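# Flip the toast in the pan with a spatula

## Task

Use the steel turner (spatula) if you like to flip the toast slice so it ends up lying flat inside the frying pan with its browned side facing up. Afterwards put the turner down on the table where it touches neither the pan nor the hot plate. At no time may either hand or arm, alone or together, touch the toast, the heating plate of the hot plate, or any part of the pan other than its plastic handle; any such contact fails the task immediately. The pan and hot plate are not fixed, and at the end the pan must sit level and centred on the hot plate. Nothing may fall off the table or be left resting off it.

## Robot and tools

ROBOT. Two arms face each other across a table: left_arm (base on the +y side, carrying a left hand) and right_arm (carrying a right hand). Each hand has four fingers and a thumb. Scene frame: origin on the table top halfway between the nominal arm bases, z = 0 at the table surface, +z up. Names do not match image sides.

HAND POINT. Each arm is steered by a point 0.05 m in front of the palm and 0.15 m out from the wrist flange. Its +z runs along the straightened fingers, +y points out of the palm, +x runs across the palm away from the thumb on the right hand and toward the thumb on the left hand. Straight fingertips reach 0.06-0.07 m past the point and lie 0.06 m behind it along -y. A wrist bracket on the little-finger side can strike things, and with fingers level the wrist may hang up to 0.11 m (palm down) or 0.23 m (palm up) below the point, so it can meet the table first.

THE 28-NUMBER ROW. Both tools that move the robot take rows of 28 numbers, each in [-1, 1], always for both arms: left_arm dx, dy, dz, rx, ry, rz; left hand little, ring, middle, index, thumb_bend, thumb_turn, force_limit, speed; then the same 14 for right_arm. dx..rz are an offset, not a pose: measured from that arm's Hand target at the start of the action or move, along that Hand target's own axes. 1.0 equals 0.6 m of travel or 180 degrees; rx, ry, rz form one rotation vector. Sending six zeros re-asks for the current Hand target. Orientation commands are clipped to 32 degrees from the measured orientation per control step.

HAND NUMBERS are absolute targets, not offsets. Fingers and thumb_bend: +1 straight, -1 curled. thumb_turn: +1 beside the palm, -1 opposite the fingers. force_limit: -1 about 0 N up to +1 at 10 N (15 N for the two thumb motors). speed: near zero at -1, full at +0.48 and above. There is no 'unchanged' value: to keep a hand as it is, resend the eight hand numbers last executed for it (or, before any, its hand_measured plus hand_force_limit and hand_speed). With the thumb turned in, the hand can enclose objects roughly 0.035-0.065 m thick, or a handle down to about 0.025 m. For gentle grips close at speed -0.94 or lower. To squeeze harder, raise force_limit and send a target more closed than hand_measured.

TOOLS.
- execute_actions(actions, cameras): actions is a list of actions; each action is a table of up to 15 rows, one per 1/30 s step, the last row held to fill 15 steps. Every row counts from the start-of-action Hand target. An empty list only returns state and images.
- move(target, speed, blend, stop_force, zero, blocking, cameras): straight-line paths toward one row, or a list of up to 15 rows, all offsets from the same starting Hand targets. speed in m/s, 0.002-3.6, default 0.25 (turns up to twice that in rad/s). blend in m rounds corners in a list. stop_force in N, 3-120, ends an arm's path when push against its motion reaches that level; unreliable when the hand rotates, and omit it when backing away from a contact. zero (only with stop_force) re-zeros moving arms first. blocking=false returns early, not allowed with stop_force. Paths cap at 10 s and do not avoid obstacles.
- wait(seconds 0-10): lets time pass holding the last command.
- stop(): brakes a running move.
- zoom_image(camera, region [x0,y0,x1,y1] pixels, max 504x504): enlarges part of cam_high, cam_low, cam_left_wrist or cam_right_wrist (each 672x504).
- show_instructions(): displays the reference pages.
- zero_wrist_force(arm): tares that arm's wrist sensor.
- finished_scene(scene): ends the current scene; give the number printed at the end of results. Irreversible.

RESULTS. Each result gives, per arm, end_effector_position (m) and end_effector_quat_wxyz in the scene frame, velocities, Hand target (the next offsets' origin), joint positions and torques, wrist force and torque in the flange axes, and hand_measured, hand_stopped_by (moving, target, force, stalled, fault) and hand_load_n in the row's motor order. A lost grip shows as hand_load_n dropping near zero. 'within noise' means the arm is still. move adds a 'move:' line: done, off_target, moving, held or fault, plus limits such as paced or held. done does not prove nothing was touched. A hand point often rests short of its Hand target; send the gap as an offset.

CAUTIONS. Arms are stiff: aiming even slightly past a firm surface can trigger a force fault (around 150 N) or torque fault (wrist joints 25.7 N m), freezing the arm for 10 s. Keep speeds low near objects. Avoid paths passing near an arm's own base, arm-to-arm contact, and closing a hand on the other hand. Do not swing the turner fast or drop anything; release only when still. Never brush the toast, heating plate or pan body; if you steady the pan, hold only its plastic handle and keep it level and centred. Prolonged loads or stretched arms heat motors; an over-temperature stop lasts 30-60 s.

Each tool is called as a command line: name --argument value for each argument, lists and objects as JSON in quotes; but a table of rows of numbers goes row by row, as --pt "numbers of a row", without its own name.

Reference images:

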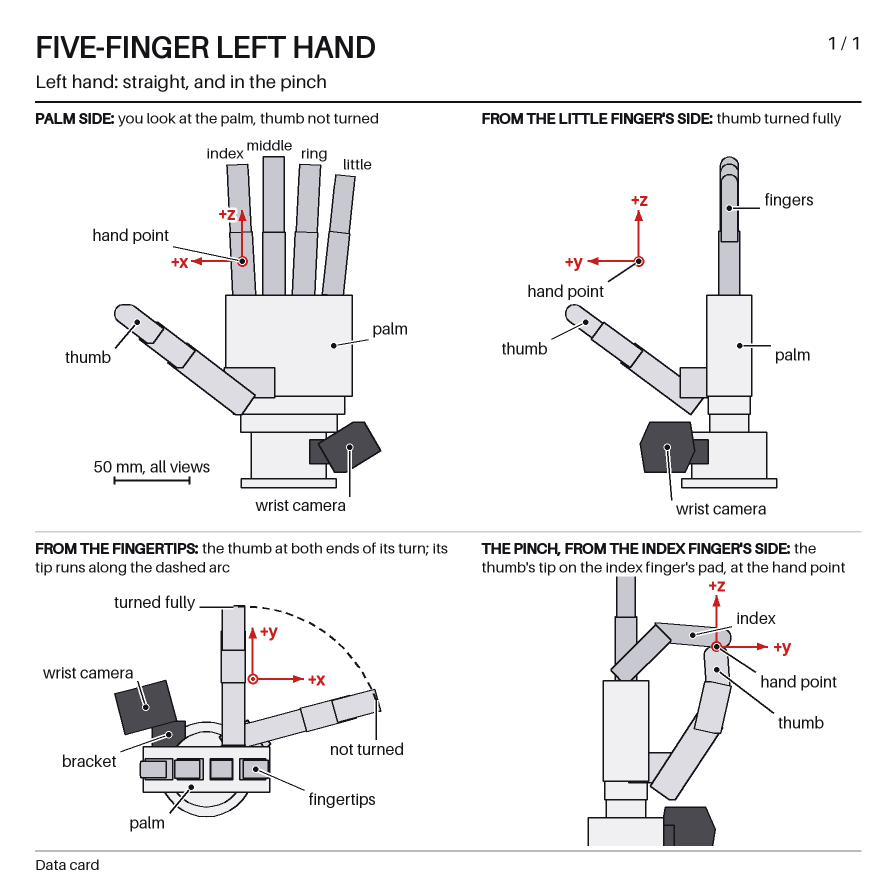

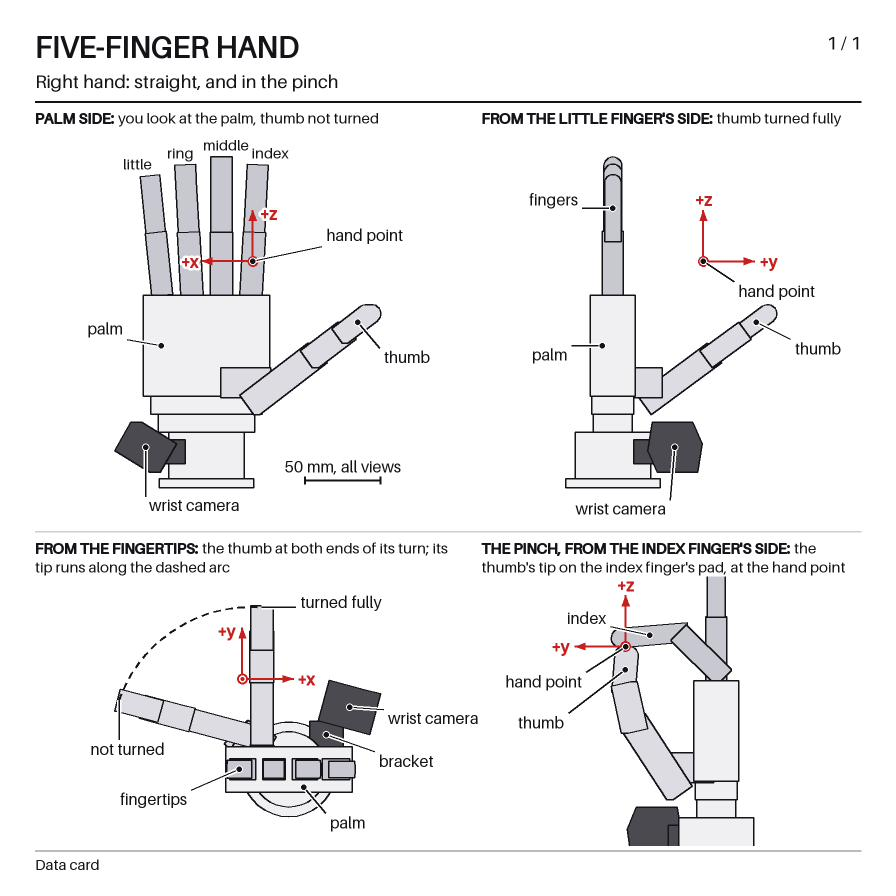

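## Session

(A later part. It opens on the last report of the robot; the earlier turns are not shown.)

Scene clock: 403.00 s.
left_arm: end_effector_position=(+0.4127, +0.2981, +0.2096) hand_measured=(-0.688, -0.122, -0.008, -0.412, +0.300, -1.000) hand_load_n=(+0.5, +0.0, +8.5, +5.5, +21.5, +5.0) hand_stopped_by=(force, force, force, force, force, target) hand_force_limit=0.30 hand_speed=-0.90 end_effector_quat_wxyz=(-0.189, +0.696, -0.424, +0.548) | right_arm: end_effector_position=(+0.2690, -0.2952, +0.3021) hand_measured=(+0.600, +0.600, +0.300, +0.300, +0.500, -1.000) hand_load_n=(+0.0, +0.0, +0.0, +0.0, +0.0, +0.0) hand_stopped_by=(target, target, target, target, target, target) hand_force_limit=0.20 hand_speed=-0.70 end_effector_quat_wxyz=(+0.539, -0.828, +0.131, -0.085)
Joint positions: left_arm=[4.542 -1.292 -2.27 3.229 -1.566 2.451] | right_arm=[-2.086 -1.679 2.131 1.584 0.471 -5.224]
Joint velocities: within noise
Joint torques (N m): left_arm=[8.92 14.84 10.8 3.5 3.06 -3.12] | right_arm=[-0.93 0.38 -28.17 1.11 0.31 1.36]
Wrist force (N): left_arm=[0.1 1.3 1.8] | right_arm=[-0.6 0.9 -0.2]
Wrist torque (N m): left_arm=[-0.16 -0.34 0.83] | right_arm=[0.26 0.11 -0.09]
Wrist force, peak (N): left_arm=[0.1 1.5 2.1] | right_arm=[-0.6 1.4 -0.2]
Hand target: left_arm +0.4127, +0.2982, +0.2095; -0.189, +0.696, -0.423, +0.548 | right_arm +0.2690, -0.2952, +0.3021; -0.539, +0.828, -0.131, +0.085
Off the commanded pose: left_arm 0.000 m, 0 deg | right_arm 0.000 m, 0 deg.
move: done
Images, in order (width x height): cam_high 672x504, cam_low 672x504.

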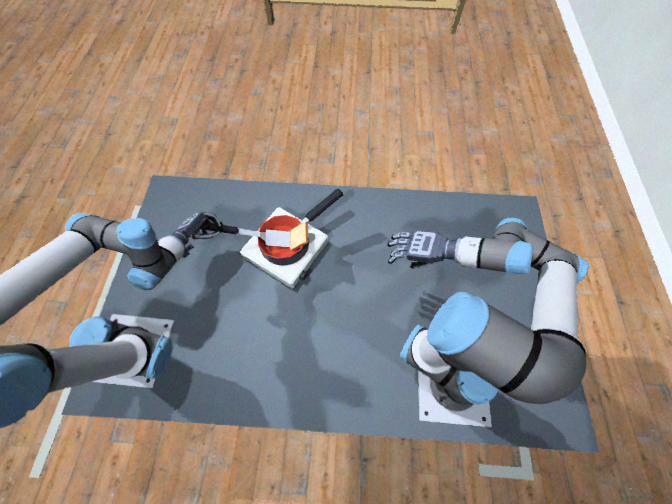

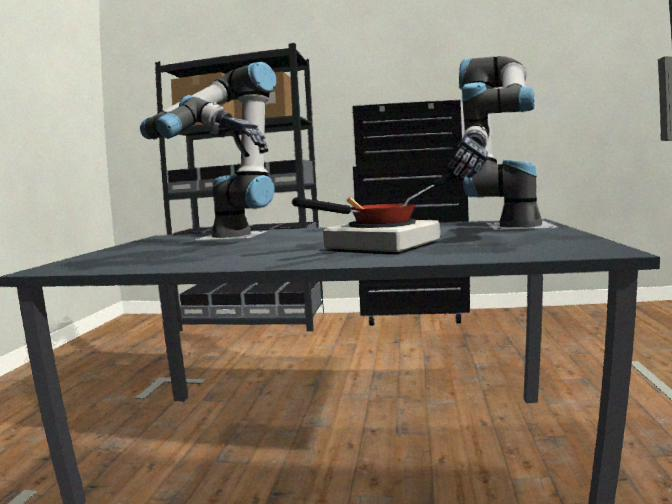

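move --target '[-0.01,0.0121,0.0055,0,0,0,-0.92,-0.92,-0.55,-0.6,-0.45,-1,0.3,-0.9,0,0,0,0,0,0,0.6,0.6,0.3,0.3,0.5,-1,0.2,-0.7]' --speed 0.02 --stop_force 3 --cameras '["cam_high"]'

Scene clock: 408.27 s.
left_arm: end_effector_position=(+0.4127, +0.2981, +0.2001) hand_measured=(-0.688, -0.122, -0.008, -0.412, +0.300, -1.000) hand_load_n=(+0.5, +0.0, +8.5, +6.0, +20.5, +6.5) hand_stopped_by=(force, force, force, force, force, target) hand_force_limit=0.30 hand_speed=-0.90 end_effector_quat_wxyz=(-0.189, +0.696, -0.423, +0.548) | right_arm: end_effector_position=(+0.2690, -0.2952, +0.3021) hand_measured=(+0.600, +0.600, +0.300, +0.300, +0.500, -1.000) hand_load_n=(+0.0, +0.0, +0.0, +0.0, +0.0, +0.0) hand_stopped_by=(target, target, target, target, target, target) hand_force_limit=0.20 hand_speed=-0.70 end_effector_quat_wxyz=(+0.539, -0.828, +0.131, -0.085)
Joint positions: left_arm=[4.542 -1.305 -2.288 3.259 -1.565 2.451] | right_arm=[-2.086 -1.679 2.131 1.584 0.471 -5.224]
Joint velocities: within noise
Joint torques (N m): left_arm=[5.3 14.45 32.37 -1.84 2.43 -2.37] | right_arm=[-0.79 0.26 -28.16 1.19 0.22 1.52]
Wrist force (N): left_arm=[2.0 -0.2 1.1] | right_arm=[-0.6 0.8 -0.2]
Wrist torque (N m): left_arm=[-0.12 -0.13 0.36] | right_arm=[0.24 0.09 -0.09]
Wrist force, peak (N): left_arm=[0.2 1.8 1.9] | right_arm=[-0.8 1.2 -0.2]
Hand target: left_arm +0.4127, +0.2981, +0.2001; -0.189, +0.696, -0.423, +0.548 (not the last commanded pose) | right_arm +0.2690, -0.2952, +0.3021; -0.539, +0.828, -0.131, +0.085
Off the commanded pose: left_arm 0.001 m, 0 deg | right_arm 0.000 m, 0 deg.
move: contact (left_arm)
Images, in order (width x height): cam_high 672x504.

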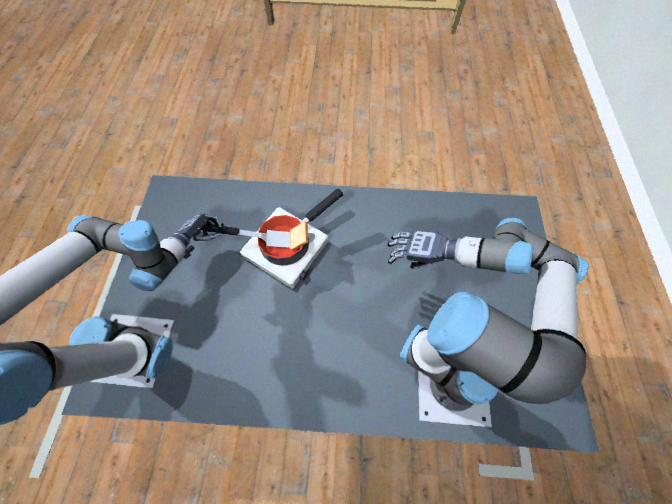

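move --target '[0.0407,0.0243,0.0158,0,0,0,-0.92,-0.92,-0.55,-0.6,-0.45,-1,0.3,-0.9,0,0,0,0,0,0,0.6,0.6,0.3,0.3,0.5,-1,0.2,-0.7]' --speed 0.03 --stop_force 5 --cameras '["cam_high","cam_low"]'

zoom_image --camera "cam_low" --region '[340, 140, 460, 250]'

zoom_image --camera "cam_high" --region '[240, 200, 320, 280]'

Scene clock: 415.67 s.
left_arm: end_effector_position=(+0.4169, +0.2685, +0.2011) hand_measured=(-0.688, -0.122, -0.008, -0.412, +0.300, -1.000) hand_load_n=(+0.5, +0.0, +8.0, +6.0, +20.5, +5.5) hand_stopped_by=(force, force, force, force, force, target) hand_force_limit=0.30 hand_speed=-0.90 end_effector_quat_wxyz=(-0.189, +0.696, -0.423, +0.548) | right_arm: end_effector_position=(+0.2690, -0.2952, +0.3021) hand_measured=(+0.600, +0.600, +0.300, +0.300, +0.500, -1.000) hand_load_n=(+0.0, +0.0, +0.0, +0.0, +0.0, -0.5) hand_stopped_by=(target, target, target, target, target, target) hand_force_limit=0.20 hand_speed=-0.70 end_effector_quat_wxyz=(+0.539, -0.828, +0.131, -0.085)
Joint positions: left_arm=[4.418 -1.382 -2.23 3.275 -1.682 2.41] | right_arm=[-2.086 -1.679 2.131 1.584 0.471 -5.224]
Joint velocities: within noise
Joint torques (N m): left_arm=[-8.97 2.87 32.49 3.03 -2.21 -2.72] | right_arm=[-0.09 0.4 -28.23 1.19 0.26 1.68]
Wrist force (N): left_arm=[-0.2 -2.6 -0.8] | right_arm=[-0.4 1.1 -0.2]
Wrist torque (N m): left_arm=[-0.18 -0.16 0.56] | right_arm=[0.30 0.07 -0.06]
Wrist force, peak (N): left_arm=[-0.4 -3.6 -1.3] | right_arm=[-1.0 1.2 -0.4]
Hand target: left_arm +0.4169, +0.2685, +0.2011; -0.189, +0.696, -0.423, +0.548 | right_arm +0.2690, -0.2952, +0.3021; -0.539, +0.828, -0.131, +0.085
Off the commanded pose: left_arm 0.000 m, 0 deg | right_arm 0.000 m, 0 deg.
move: done
Images, in order (width x height): cam_high 672x504, cam_low 672x504.

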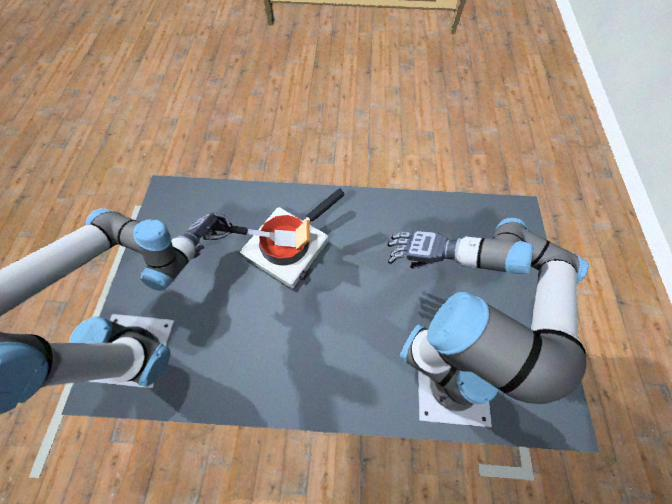

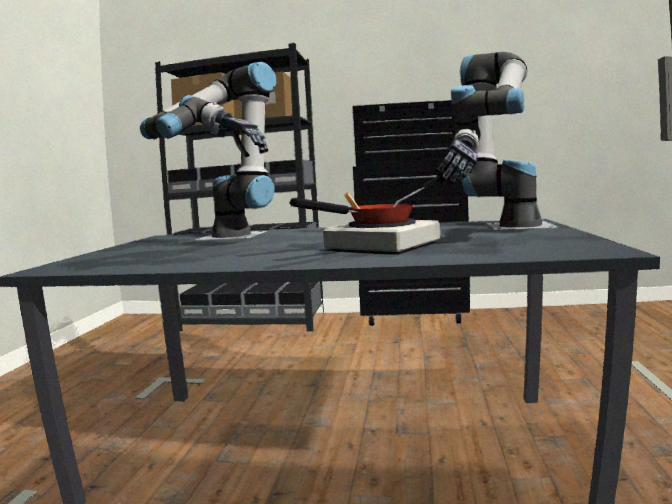

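Scaled by 4.200.

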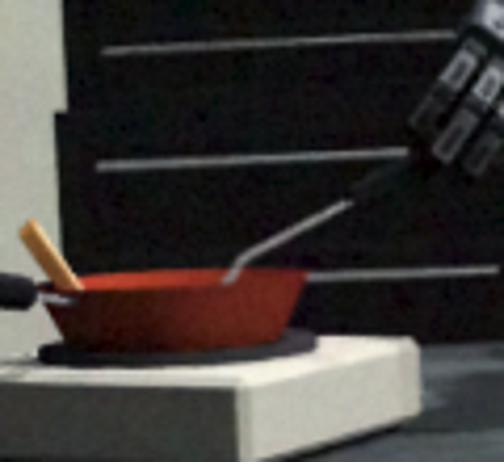

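Scaled by 6.300.

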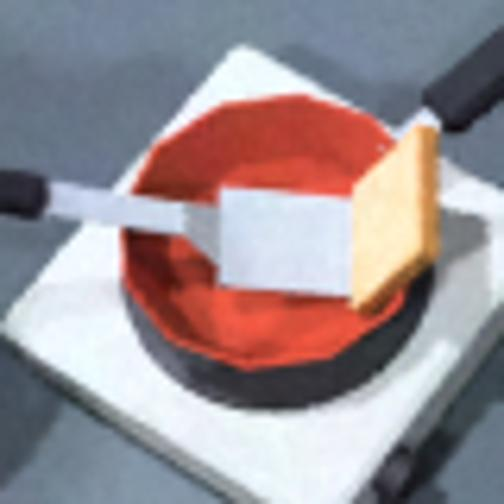

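zoom_image --camera "cam_high" --region '[270, 210, 320, 260]'

zoom_image --camera "cam_low" --region '[335, 180, 415, 230]'

Scaled by 10.080.

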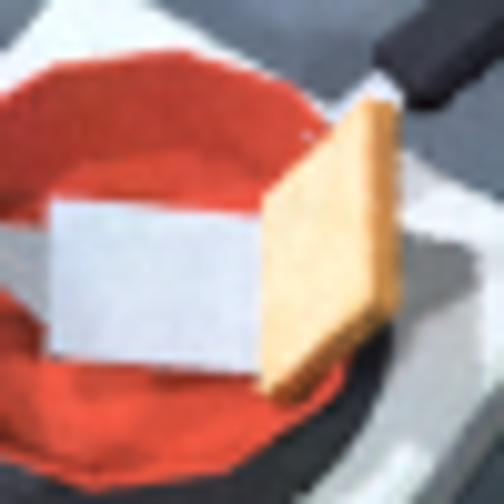

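Scaled by 6.300.

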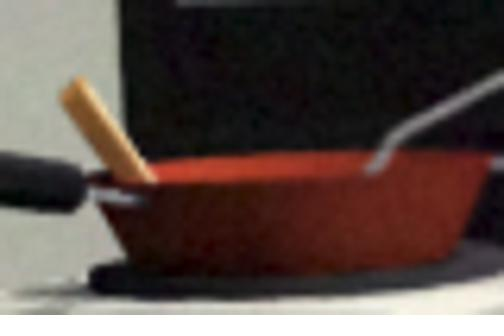

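move --target '[-0.0529,-0.034,-0.0218,0,0,0,-0.92,-0.92,-0.55,-0.6,-0.45,-1,0.3,-0.9,0,0,0,0,0,0,0.6,0.6,0.3,0.3,0.5,-1,0.2,-0.7]' --speed 0.08 --cameras '["cam_high","cam_low"]'

zoom_image --camera "cam_high" --region '[240, 200, 320, 280]'

zoom_image --camera "cam_low" --region '[335, 170, 455, 240]'

Scene clock: 436.30 s.
left_arm: end_effector_position=(+0.4113, +0.3080, +0.2011) hand_measured=(-0.688, -0.122, -0.008, -0.412, +0.300, -1.000) hand_load_n=(+1.0, +0.0, +8.0, +6.0, +21.0, +6.0) hand_stopped_by=(force, force, force, force, force, target) hand_force_limit=0.30 hand_speed=-0.90 end_effector_quat_wxyz=(-0.189, +0.696, -0.423, +0.548) | right_arm: end_effector_position=(+0.2690, -0.2952, +0.3021) hand_measured=(+0.600, +0.600, +0.300, +0.300, +0.500, -1.000) hand_load_n=(+0.0, +0.0, -0.5, +0.0, +0.0, +0.0) hand_stopped_by=(target, target, target, target, target, target) hand_force_limit=0.20 hand_speed=-0.70 end_effector_quat_wxyz=(+0.539, -0.828, +0.131, -0.085)
Joint positions: left_arm=[4.588 -1.277 -2.304 3.247 -1.522 2.466] | right_arm=[-2.086 -1.679 2.131 1.584 0.471 -5.224]
Joint velocities: within noise
Joint torques (N m): left_arm=[11.16 15.32 6.65 -2.07 2.24 2.8] | right_arm=[-0.44 0.07 -28.41 1.06 0.28 1.91]
Wrist force (N): left_arm=[3.1 1.7 1.9] | right_arm=[-0.5 0.9 -0.5]
Wrist torque (N m): left_arm=[-0.13 -0.10 0.46] | right_arm=[0.28 0.09 -0.08]
Wrist force, peak (N): left_arm=[3.5 2.0 2.0] | right_arm=[-0.7 1.3 -0.3]
Hand target: left_arm +0.4113, +0.3080, +0.2011; -0.189, +0.696, -0.423, +0.548 | right_arm +0.2690, -0.2952, +0.3021; -0.539, +0.828, -0.131, +0.085
Off the commanded pose: left_arm 0.000 m, 0 deg | right_arm 0.000 m, 0 deg.
move: done
Images, in order (width x height): cam_high 672x504, cam_low 672x504.

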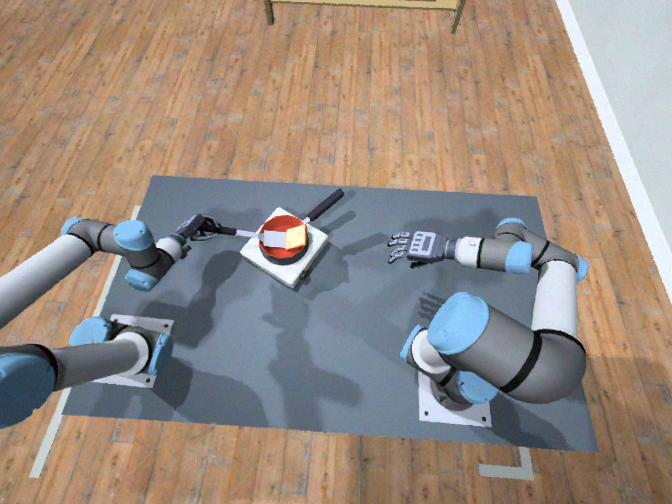

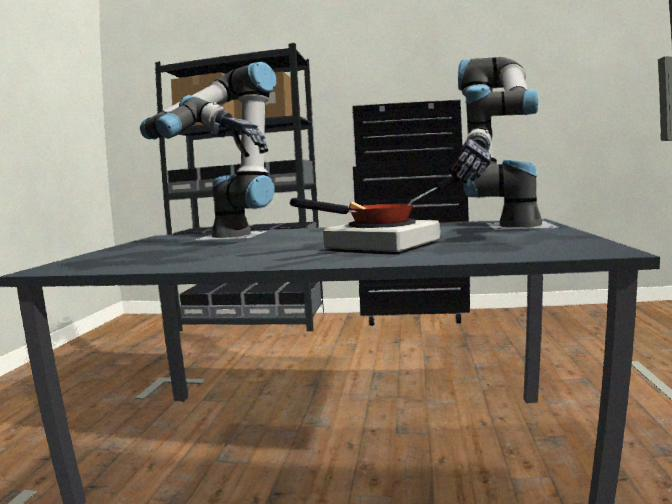

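Scaled by 6.300.

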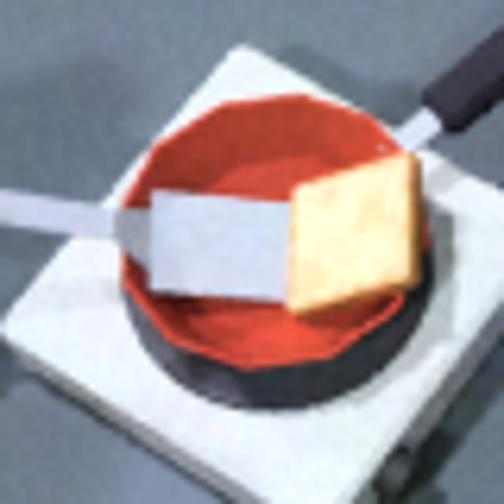

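Scaled by 4.200.

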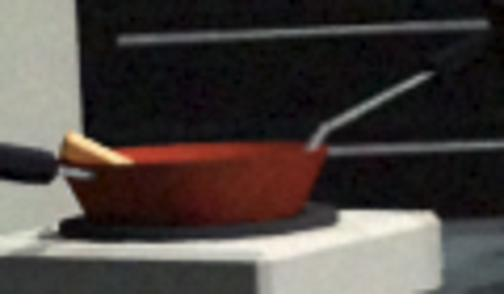

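move --target '[0.0453,0.031,0.0195,0,0,0,-0.92,-0.92,-0.55,-0.6,-0.45,-1,0.3,-0.9,0,0,0,0,0,0,0.6,0.6,0.3,0.3,0.5,-1,0.2,-0.7]' --speed 0.05 --stop_force 6 --cameras '["cam_high","cam_low"]'

zoom_image --camera "cam_high" --region '[240, 200, 320, 280]'

zoom_image --camera "cam_low" --region '[335, 170, 455, 240]'

Scene clock: 442.43 s.
left_arm: end_effector_position=(+0.4161, +0.2734, +0.2002) hand_measured=(-0.688, -0.122, -0.008, -0.412, +0.300, -1.000) hand_load_n=(+1.0, +0.5, +8.5, +5.5, +20.5, +6.0) hand_stopped_by=(force, force, force, force, force, target) hand_force_limit=0.30 hand_speed=-0.90 end_effector_quat_wxyz=(-0.189, +0.696, -0.423, +0.548) | right_arm: end_effector_position=(+0.2690, -0.2952, +0.3021) hand_measured=(+0.600, +0.600, +0.300, +0.300, +0.500, -1.000) hand_load_n=(+0.0, +0.0, +0.0, +0.0, +0.0, +0.0) hand_stopped_by=(target, target, target, target, target, target) hand_force_limit=0.20 hand_speed=-0.70 end_effector_quat_wxyz=(+0.539, -0.828, +0.131, -0.085)
Joint positions: left_arm=[4.437 -1.37 -2.241 3.276 -1.664 2.416] | right_arm=[-2.086 -1.679 2.131 1.584 0.471 -5.224]
Joint velocities: within noise
Joint torques (N m): left_arm=[-9.07 1.68 31.5 2.79 -2.76 -2.62] | right_arm=[0.78 -0.31 -28.52 1.15 0.25 1.92]
Wrist force (N): left_arm=[1.2 -1.7 0.1] | right_arm=[-0.5 1.0 -0.2]
Wrist torque (N m): left_arm=[-0.17 -0.11 0.41] | right_arm=[0.27 0.08 -0.07]
Wrist force, peak (N): left_arm=[3.3 2.0 2.0] | right_arm=[-0.6 1.3 -0.5]
Hand target: left_arm +0.4161, +0.2734, +0.2002; -0.189, +0.696, -0.423, +0.548 | right_arm +0.2690, -0.2952, +0.3021; -0.539, +0.828, -0.131, +0.085
Off the commanded pose: left_arm 0.000 m, 0 deg | right_arm 0.000 m, 0 deg.
move: done
Images, in order (width x height): cam_high 672x504, cam_low 672x504.

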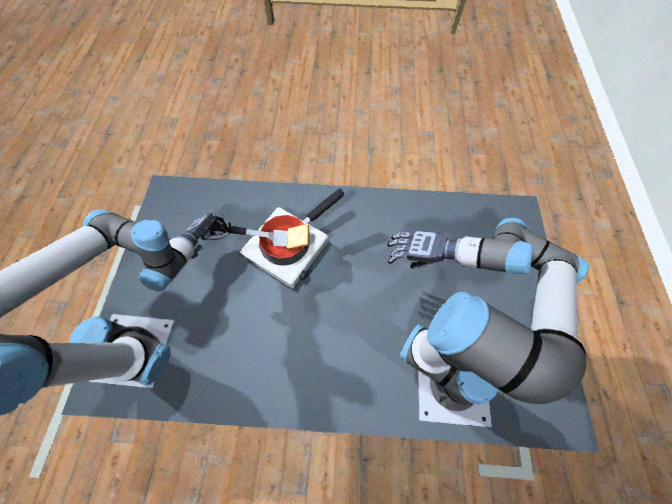

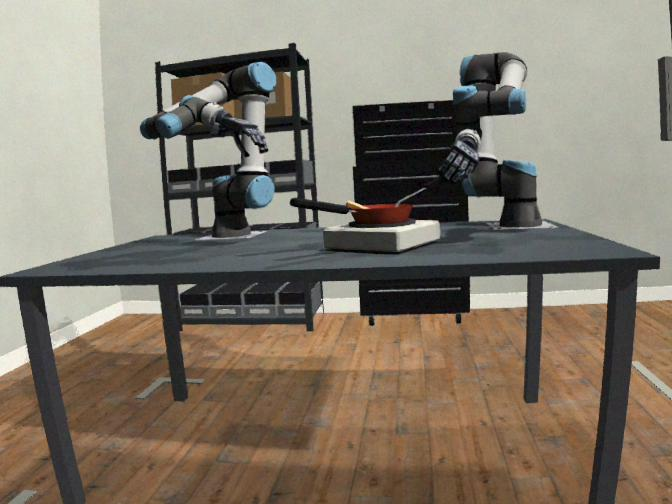

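Scaled by 6.300.

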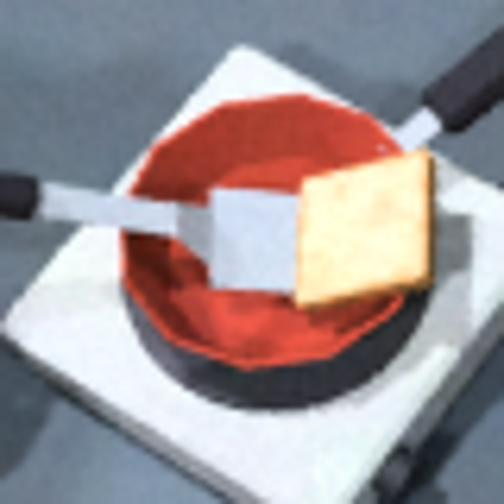

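Scaled by 4.200.

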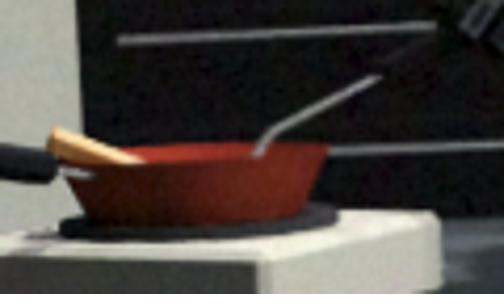

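move --target '[-0.0358,0.0305,0.013,0.0041,0.0264,-0.0487,-0.92,-0.92,-0.55,-0.6,-0.45,-1,0.3,-0.9,0,0,0,0,0,0,0.6,0.6,0.3,0.3,0.5,-1,0.2,-0.7]' --speed 0.03 --cameras '["cam_high","cam_low"]'

zoom_image --camera "cam_high" --region '[240, 200, 320, 280]'

zoom_image --camera "cam_low" --region '[335, 170, 455, 240]'

Scene clock: 450.80 s.
left_arm: end_effector_position=(+0.4154, +0.2785, +0.1714) hand_measured=(-0.688, -0.122, -0.008, -0.412, +0.300, -1.000) hand_load_n=(+0.0, +0.0, +8.5, +6.0, +21.0, +5.0) hand_stopped_by=(force, force, force, force, force, target) hand_force_limit=0.30 hand_speed=-0.90 end_effector_quat_wxyz=(-0.133, +0.702, -0.373, +0.592) | right_arm: end_effector_position=(+0.2690, -0.2952, +0.3021) hand_measured=(+0.600, +0.600, +0.300, +0.300, +0.500, -1.000) hand_load_n=(+0.0, -0.5, +0.0, +0.0, +0.0, +0.0) hand_stopped_by=(target, target, target, target, target, target) hand_force_limit=0.20 hand_speed=-0.70 end_effector_quat_wxyz=(+0.539, -0.828, +0.131, -0.085)
Joint positions: left_arm=[4.529 -1.384 -2.389 3.506 -1.527 2.292] | right_arm=[-2.086 -1.679 2.131 1.584 0.471 -5.224]
Joint velocities: within noise
Joint torques (N m): left_arm=[9.56 1.86 6.44 3.7 2.98 -3.07] | right_arm=[1.24 0.1 -28.35 1.19 0.25 1.91]
Wrist force (N): left_arm=[0.5 1.6 1.3] | right_arm=[-0.6 0.9 -0.3]
Wrist torque (N m): left_arm=[-0.06 -0.41 0.88] | right_arm=[0.28 0.10 -0.08]
Wrist force, peak (N): left_arm=[1.4 -1.8 0.4] | right_arm=[-0.7 1.2 -0.2]
Hand target: left_arm +0.4154, +0.2785, +0.1713; -0.133, +0.702, -0.373, +0.592 | right_arm +0.2690, -0.2952, +0.3021; -0.539, +0.828, -0.131, +0.085
Off the commanded pose: left_arm 0.000 m, 0 deg | right_arm 0.000 m, 0 deg.
move: done
Images, in order (width x height): cam_high 672x504, cam_low 672x504.

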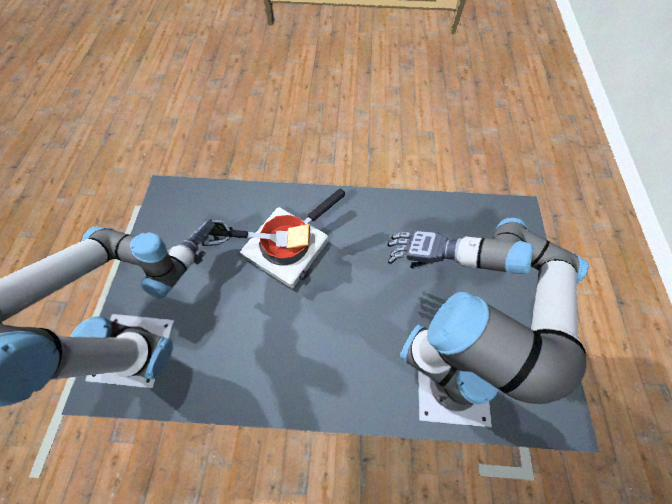

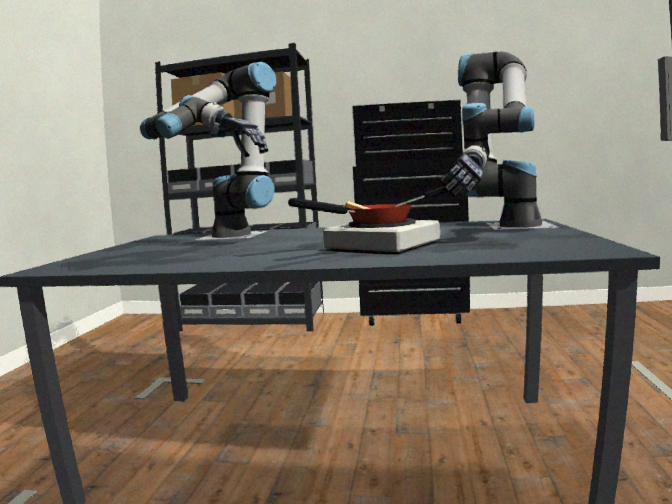

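Scaled by 6.300.

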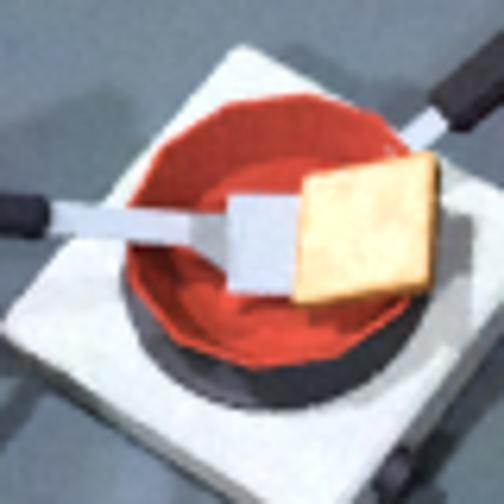

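Scaled by 4.200.

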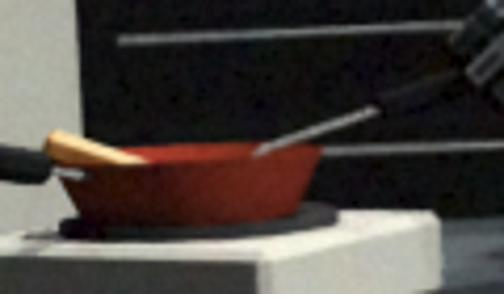

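move --target '[-0.0057,0.0112,0.0053,0.0024,0.0158,-0.0292,-0.92,-0.92,-0.55,-0.6,-0.45,-1,0.3,-0.9,0,0,0,0,0,0,0.6,0.6,0.3,0.3,0.5,-1,0.2,-0.7]' --speed 0.03 --cameras '["cam_high","cam_low"]'

zoom_image --camera "cam_high" --region '[240, 200, 320, 280]'

zoom_image --camera "cam_low" --region '[335, 170, 455, 240]'

Scene clock: 459.03 s.
left_arm: end_effector_position=(+0.4159, +0.2754, +0.1638) hand_measured=(-0.688, -0.122, -0.008, -0.412, +0.300, -1.000) hand_load_n=(+0.0, +0.0, +8.5, +5.5, +21.0, +5.5) hand_stopped_by=(force, force, force, force, force, target) hand_force_limit=0.30 hand_speed=-0.90 end_effector_quat_wxyz=(-0.099, +0.703, -0.341, +0.616) | right_arm: end_effector_position=(+0.2690, -0.2952, +0.3021) hand_measured=(+0.600, +0.600, +0.300, +0.300, +0.500, -1.000) hand_load_n=(+0.0, +0.0, +0.0, +0.0, +0.0, +0.0) hand_stopped_by=(target, target, target, target, target, target) hand_force_limit=0.20 hand_speed=-0.70 end_effector_quat_wxyz=(+0.539, -0.828, +0.131, -0.085)
Joint positions: left_arm=[4.551 -1.411 -2.444 3.632 -1.481 2.203] | right_arm=[-2.086 -1.679 2.131 1.584 0.471 -5.224]
Joint velocities: within noise
Joint torques (N m): left_arm=[8.75 1.86 3.72 3.86 2.96 -3.35] | right_arm=[1.94 -0.13 -28.54 1.19 0.27 1.88]
Wrist force (N): left_arm=[0.4 1.3 1.2] | right_arm=[-0.7 0.9 -0.2]
Wrist torque (N m): left_arm=[-0.04 -0.39 0.90] | right_arm=[0.26 0.11 -0.09]
Wrist force, peak (N): left_arm=[0.7 1.8 1.4] | right_arm=[-0.7 1.1 -0.6]
Hand target: left_arm +0.4159, +0.2754, +0.1638; -0.099, +0.703, -0.341, +0.616 | right_arm +0.2690, -0.2952, +0.3021; -0.539, +0.828, -0.131, +0.085
Off the commanded pose: left_arm 0.000 m, 0 deg | right_arm 0.000 m, 0 deg.
move: done
Images, in order (width x height): cam_high 672x504, cam_low 672x504.

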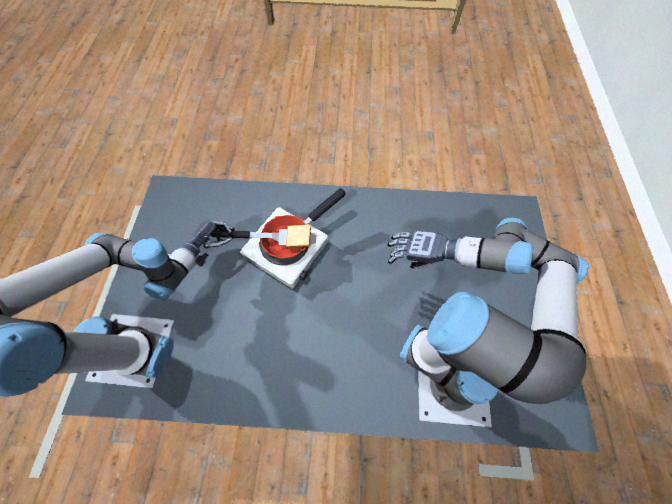

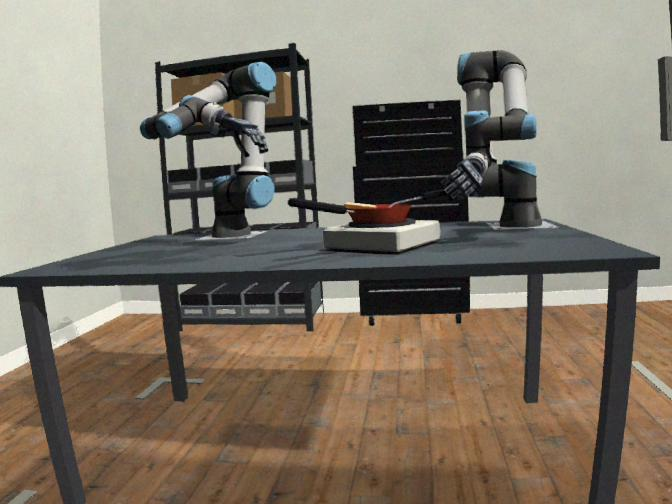

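Scaled by 6.300.

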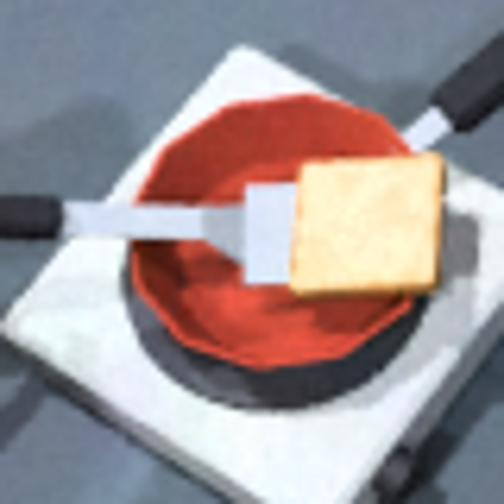

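Scaled by 4.200.

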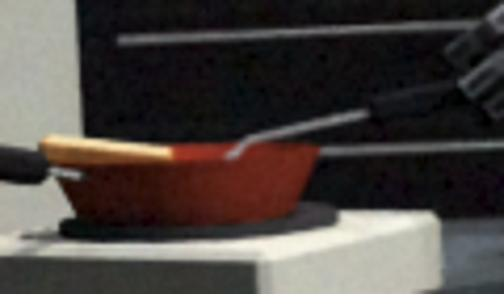

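move --pt "0.0399 -0.028 -0.0111 0 0 0 -0.92 -0.92 -0.55 -0.6 -0.45 -1 0.3 -0.9 0 0 0 0 0 0 0.6 0.6 0.3 0.3 0.5 -1 0.2 -0.7" --pt "0.0099 -0.0165 -0.0077 0.0032 0.0211 -0.039 -0.92 -0.92 -0.55 -0.6 -0.45 -1 0.3 -0.9 0 0 0 0 0 0 0.6 0.6 0.3 0.3 0.5 -1 0.2 -0.7" --speed 0.03 --cameras '["cam_high","cam_low"]'

zoom_image --camera "cam_high" --region '[240, 200, 320, 280]'

zoom_image --camera "cam_low" --region '[335, 160, 455, 240]'

Scene clock: 471.33 s.
left_arm: end_effector_position=(+0.4151, +0.2805, +0.1751) hand_measured=(-0.688, -0.122, -0.008, -0.412, +0.300, -1.000) hand_load_n=(+0.0, +0.0, +8.5, +5.5, +21.5, +4.5) hand_stopped_by=(force, force, force, force, force, target) hand_force_limit=0.30 hand_speed=-0.90 end_effector_quat_wxyz=(-0.053, +0.701, -0.298, +0.646) | right_arm: end_effector_position=(+0.2690, -0.2952, +0.3021) hand_measured=(+0.600, +0.600, +0.300, +0.300, +0.500, -1.000) hand_load_n=(+0.0, +0.0, +0.0, +0.0, +0.0, +0.0) hand_stopped_by=(target, target, target, target, target, target) hand_force_limit=0.20 hand_speed=-0.70 end_effector_quat_wxyz=(+0.539, -0.828, +0.131, -0.085)
Joint positions: left_arm=[4.612 -1.389 -2.499 3.724 -1.393 2.084] | right_arm=[-2.086 -1.679 2.131 1.584 0.471 -5.224]
Joint velocities: within noise
Joint torques (N m): left_arm=[10.38 0.95 4.2 3.89 2.91 -2.9] | right_arm=[2.69 0.01 -28.62 1.3 0.26 1.94]
Wrist force (N): left_arm=[0.8 1.7 1.5] | right_arm=[-0.5 1.0 -0.3]
Wrist torque (N m): left_arm=[-0.01 -0.50 0.96] | right_arm=[0.28 0.09 -0.07]
Wrist force, peak (N): left_arm=[0.4 1.9 1.5] | right_arm=[-0.7 1.1 -0.5]
Hand target: left_arm +0.4151, +0.2805, +0.1751; -0.053, +0.701, -0.298, +0.646 | right_arm +0.2690, -0.2952, +0.3021; -0.539, +0.828, -0.131, +0.085
Off the commanded pose: left_arm 0.000 m, 0 deg | right_arm 0.000 m, 0 deg.
move: done
Images, in order (width x height): cam_high 672x504, cam_low 672x504.

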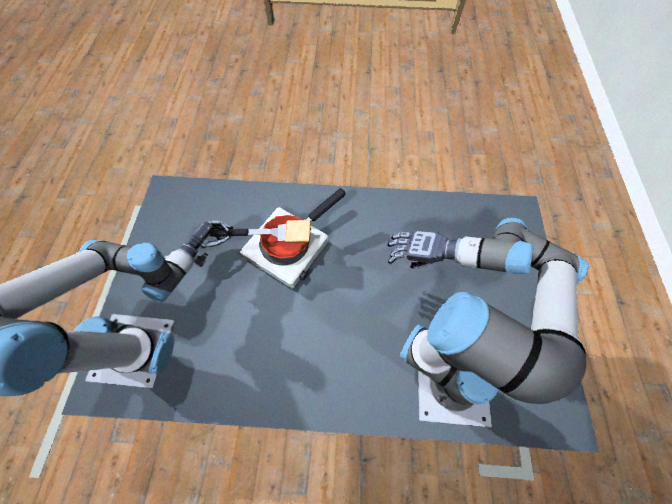

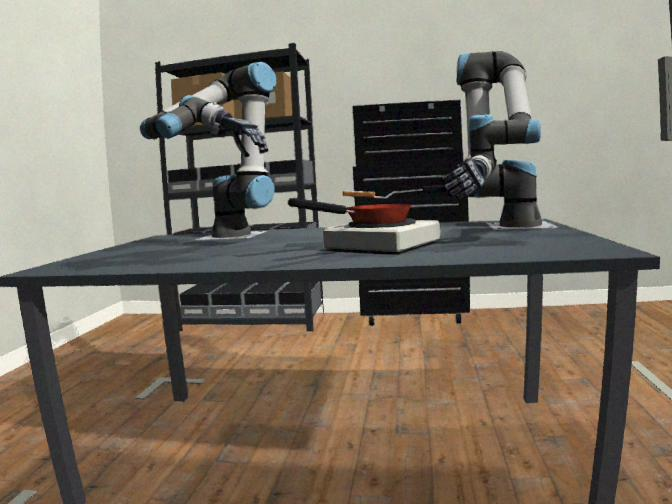

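Scaled by 6.300.

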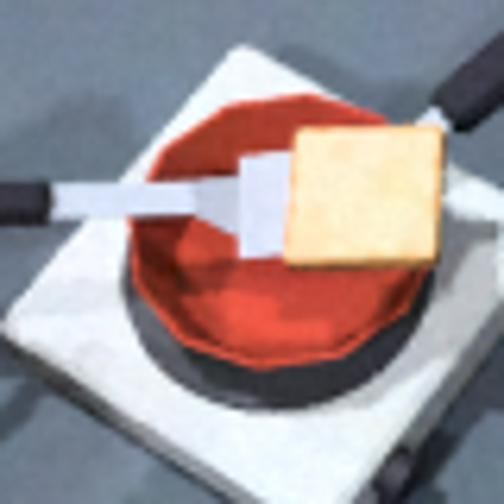

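Scaled by 4.200.

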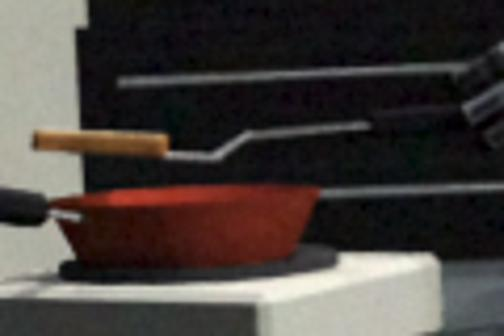

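move --pt "-0.032 -0.0507 -0.0292 0 0 0 -0.92 -0.92 -0.55 -0.6 -0.45 -1 0.3 -0.9 0 0 0 0 0 0 0.6 0.6 0.3 0.3 0.5 -1 0.2 -0.7" --pt "-0.0088 -0.0507 -0.0272 -0.0041 -0.0264 0.0487 -0.92 -0.92 -0.55 -0.6 -0.45 -1 0.3 -0.9 0 0 0 0 0 0 0.6 0.6 0.3 0.3 0.5 -1 0.2 -0.7" --speed 0.03 --cameras '["cam_high","cam_low"]'

zoom_image --camera "cam_high" --region '[240, 200, 320, 280]'

zoom_image --camera "cam_low" --region '[335, 160, 455, 240]'

Scene clock: 486.60 s.
left_arm: end_effector_position=(+0.4105, +0.3130, +0.1870) hand_measured=(-0.688, -0.122, -0.008, -0.412, +0.300, -1.000) hand_load_n=(+0.0, +0.0, +8.5, +6.0, +21.5, +5.0) hand_stopped_by=(force, force, force, force, force, target) hand_force_limit=0.30 hand_speed=-0.90 end_effector_quat_wxyz=(-0.110, +0.703, -0.352, +0.608) | right_arm: end_effector_position=(+0.2690, -0.2952, +0.3021) hand_measured=(+0.600, +0.600, +0.300, +0.300, +0.500, -1.000) hand_load_n=(+0.0, +0.0, +0.0, +0.0, +0.0, +0.0) hand_stopped_by=(target, target, target, target, target, target) hand_force_limit=0.20 hand_speed=-0.70 end_effector_quat_wxyz=(+0.539, -0.828, +0.131, -0.085)
Joint positions: left_arm=[4.732 -1.257 -2.459 3.469 -1.312 2.279] | right_arm=[-2.086 -1.679 2.131 1.584 0.471 -5.224]
Joint velocities: within noise
Joint torques (N m): left_arm=[-5.78 9.05 33.26 -1.2 -2.24 2.12] | right_arm=[4.37 -0.33 -28.38 1.37 0.26 1.91]
Wrist force (N): left_arm=[0.2 1.6 1.9] | right_arm=[-0.8 0.8 -0.1]
Wrist torque (N m): left_arm=[-0.08 -0.42 0.93] | right_arm=[0.25 0.12 -0.09]
Wrist force, peak (N): left_arm=[0.0 1.8 2.4] | right_arm=[-0.8 1.2 -0.4]
Hand target: left_arm +0.4105, +0.3130, +0.1871; -0.110, +0.703, -0.352, +0.608 | right_arm +0.2690, -0.2952, +0.3021; -0.539, +0.828, -0.131, +0.085
Off the commanded pose: left_arm 0.000 m, 0 deg | right_arm 0.000 m, 0 deg.
move: done
Images, in order (width x height): cam_high 672x504, cam_low 672x504.

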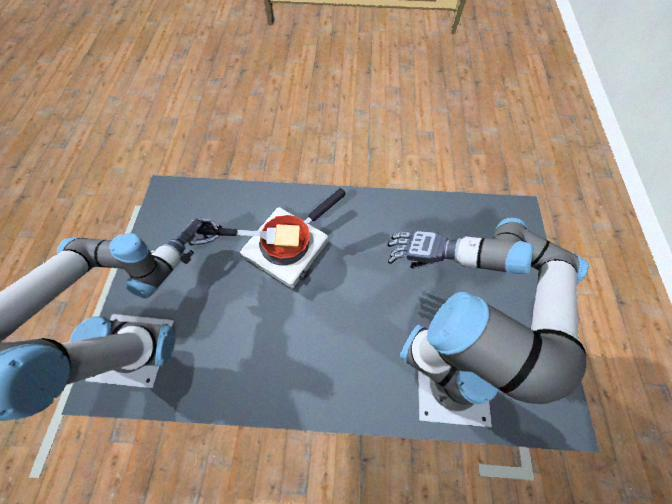

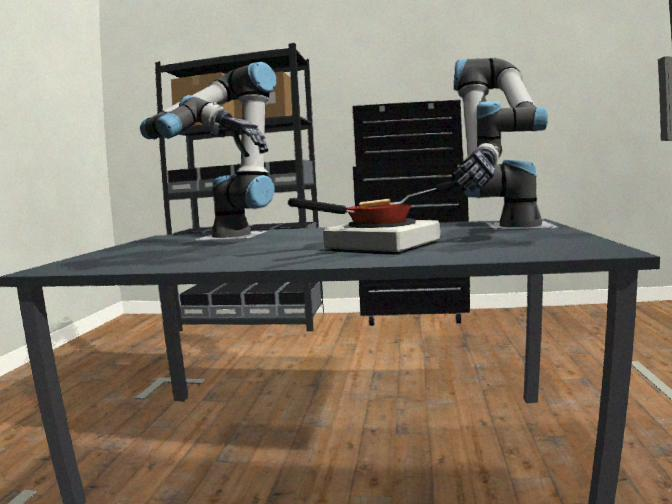

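Scaled by 6.300.

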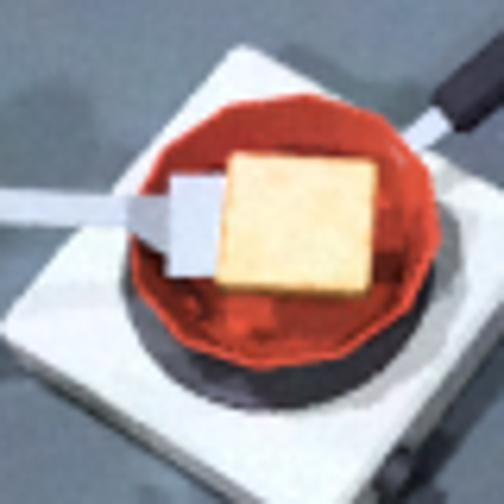

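Scaled by 4.200.

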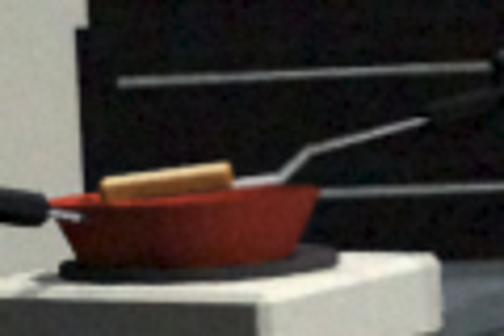

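move --pt "0.027 -0.0025 0.0012 -0.0028 -0.0185 0.0341 -0.92 -0.92 -0.55 -0.6 -0.45 -1 0.3 -0.9 0 0 0 0 0 0 0.6 0.6 0.3 0.3 0.5 -1 0.2 -0.7" --pt "0.0502 0.0043 0.0063 -0.0057 -0.037 0.0682 -0.92 -0.92 -0.55 -0.6 -0.45 -1 0.3 -0.9 0 0 0 0 0 0 0.6 0.6 0.3 0.3 0.5 -1 0.2 -0.7" --speed 0.03 --cameras '["cam_high","cam_low"]'

zoom_image --camera "cam_high" --region '[240, 200, 320, 280]'

zoom_image --camera "cam_low" --region '[335, 160, 455, 240]'

Scene clock: 502.03 s.
left_arm: end_effector_position=(+0.4135, +0.2912, +0.2081) hand_measured=(-0.688, -0.122, -0.008, -0.412, +0.300, -1.000) hand_load_n=(+0.0, +0.0, +8.5, +5.5, +21.5, +5.0) hand_stopped_by=(force, force, force, force, force, target) hand_force_limit=0.30 hand_speed=-0.90 end_effector_quat_wxyz=(-0.189, +0.696, -0.424, +0.548) | right_arm: end_effector_position=(+0.2690, -0.2952, +0.3021) hand_measured=(+0.600, +0.600, +0.300, +0.300, +0.500, -1.000) hand_load_n=(+0.0, +0.0, +0.0, +0.0, +0.0, +0.0) hand_stopped_by=(target, target, target, target, target, target) hand_force_limit=0.20 hand_speed=-0.70 end_effector_quat_wxyz=(+0.539, -0.828, +0.131, -0.085)
Joint positions: left_arm=[4.511 -1.312 -2.26 3.239 -1.595 2.441] | right_arm=[-2.086 -1.679 2.131 1.584 0.471 -5.224]
Joint velocities: within noise
Joint torques (N m): left_arm=[-7.17 1.28 35.05 -1.56 -3.07 1.91] | right_arm=[5.4 -1.08 -28.41 1.4 0.24 1.87]
Wrist force (N): left_arm=[0.4 1.5 2.0] | right_arm=[-0.4 1.1 -0.2]
Wrist torque (N m): left_arm=[-0.13 -0.35 0.81] | right_arm=[0.29 0.08 -0.07]
Wrist force, peak (N): left_arm=[0.4 2.0 2.1] | right_arm=[-0.9 1.1 -0.4]
Hand target: left_arm +0.4135, +0.2912, +0.2081; -0.189, +0.696, -0.424, +0.548 | right_arm +0.2690, -0.2952, +0.3021; -0.539, +0.828, -0.131, +0.085
Off the commanded pose: left_arm 0.000 m, 0 deg | right_arm 0.000 m, 0 deg.
move: done
Images, in order (width x height): cam_high 672x504, cam_low 672x504.

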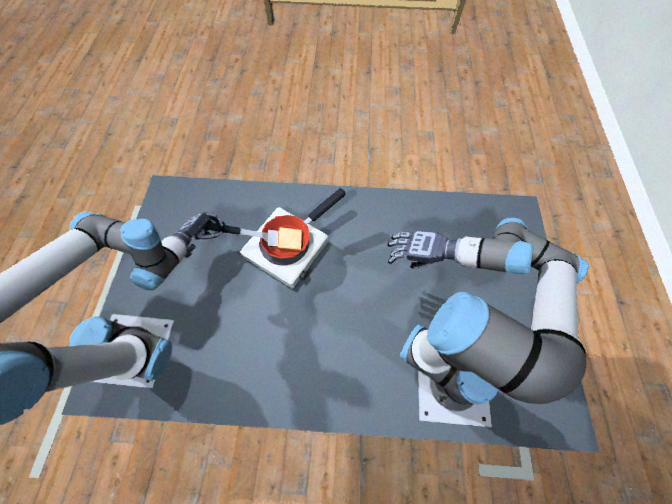

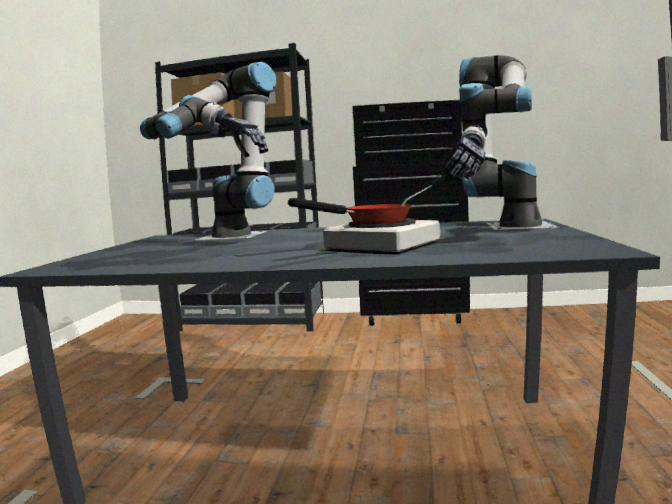

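Scaled by 6.300.

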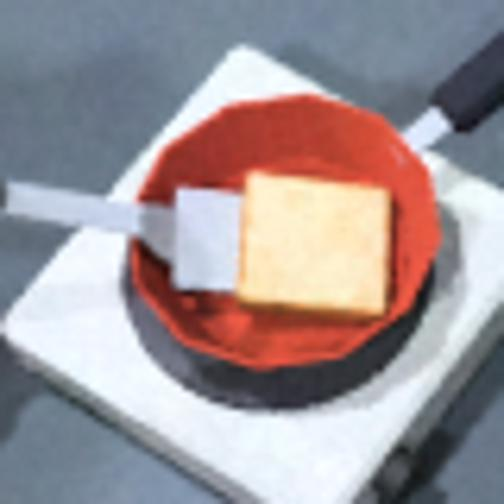

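Scaled by 4.200.

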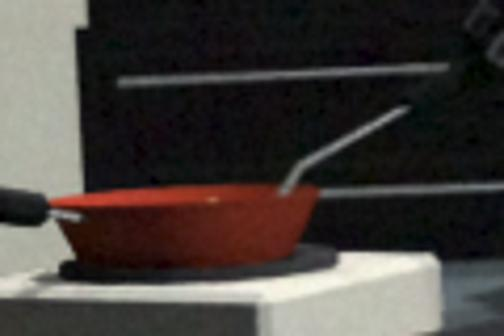

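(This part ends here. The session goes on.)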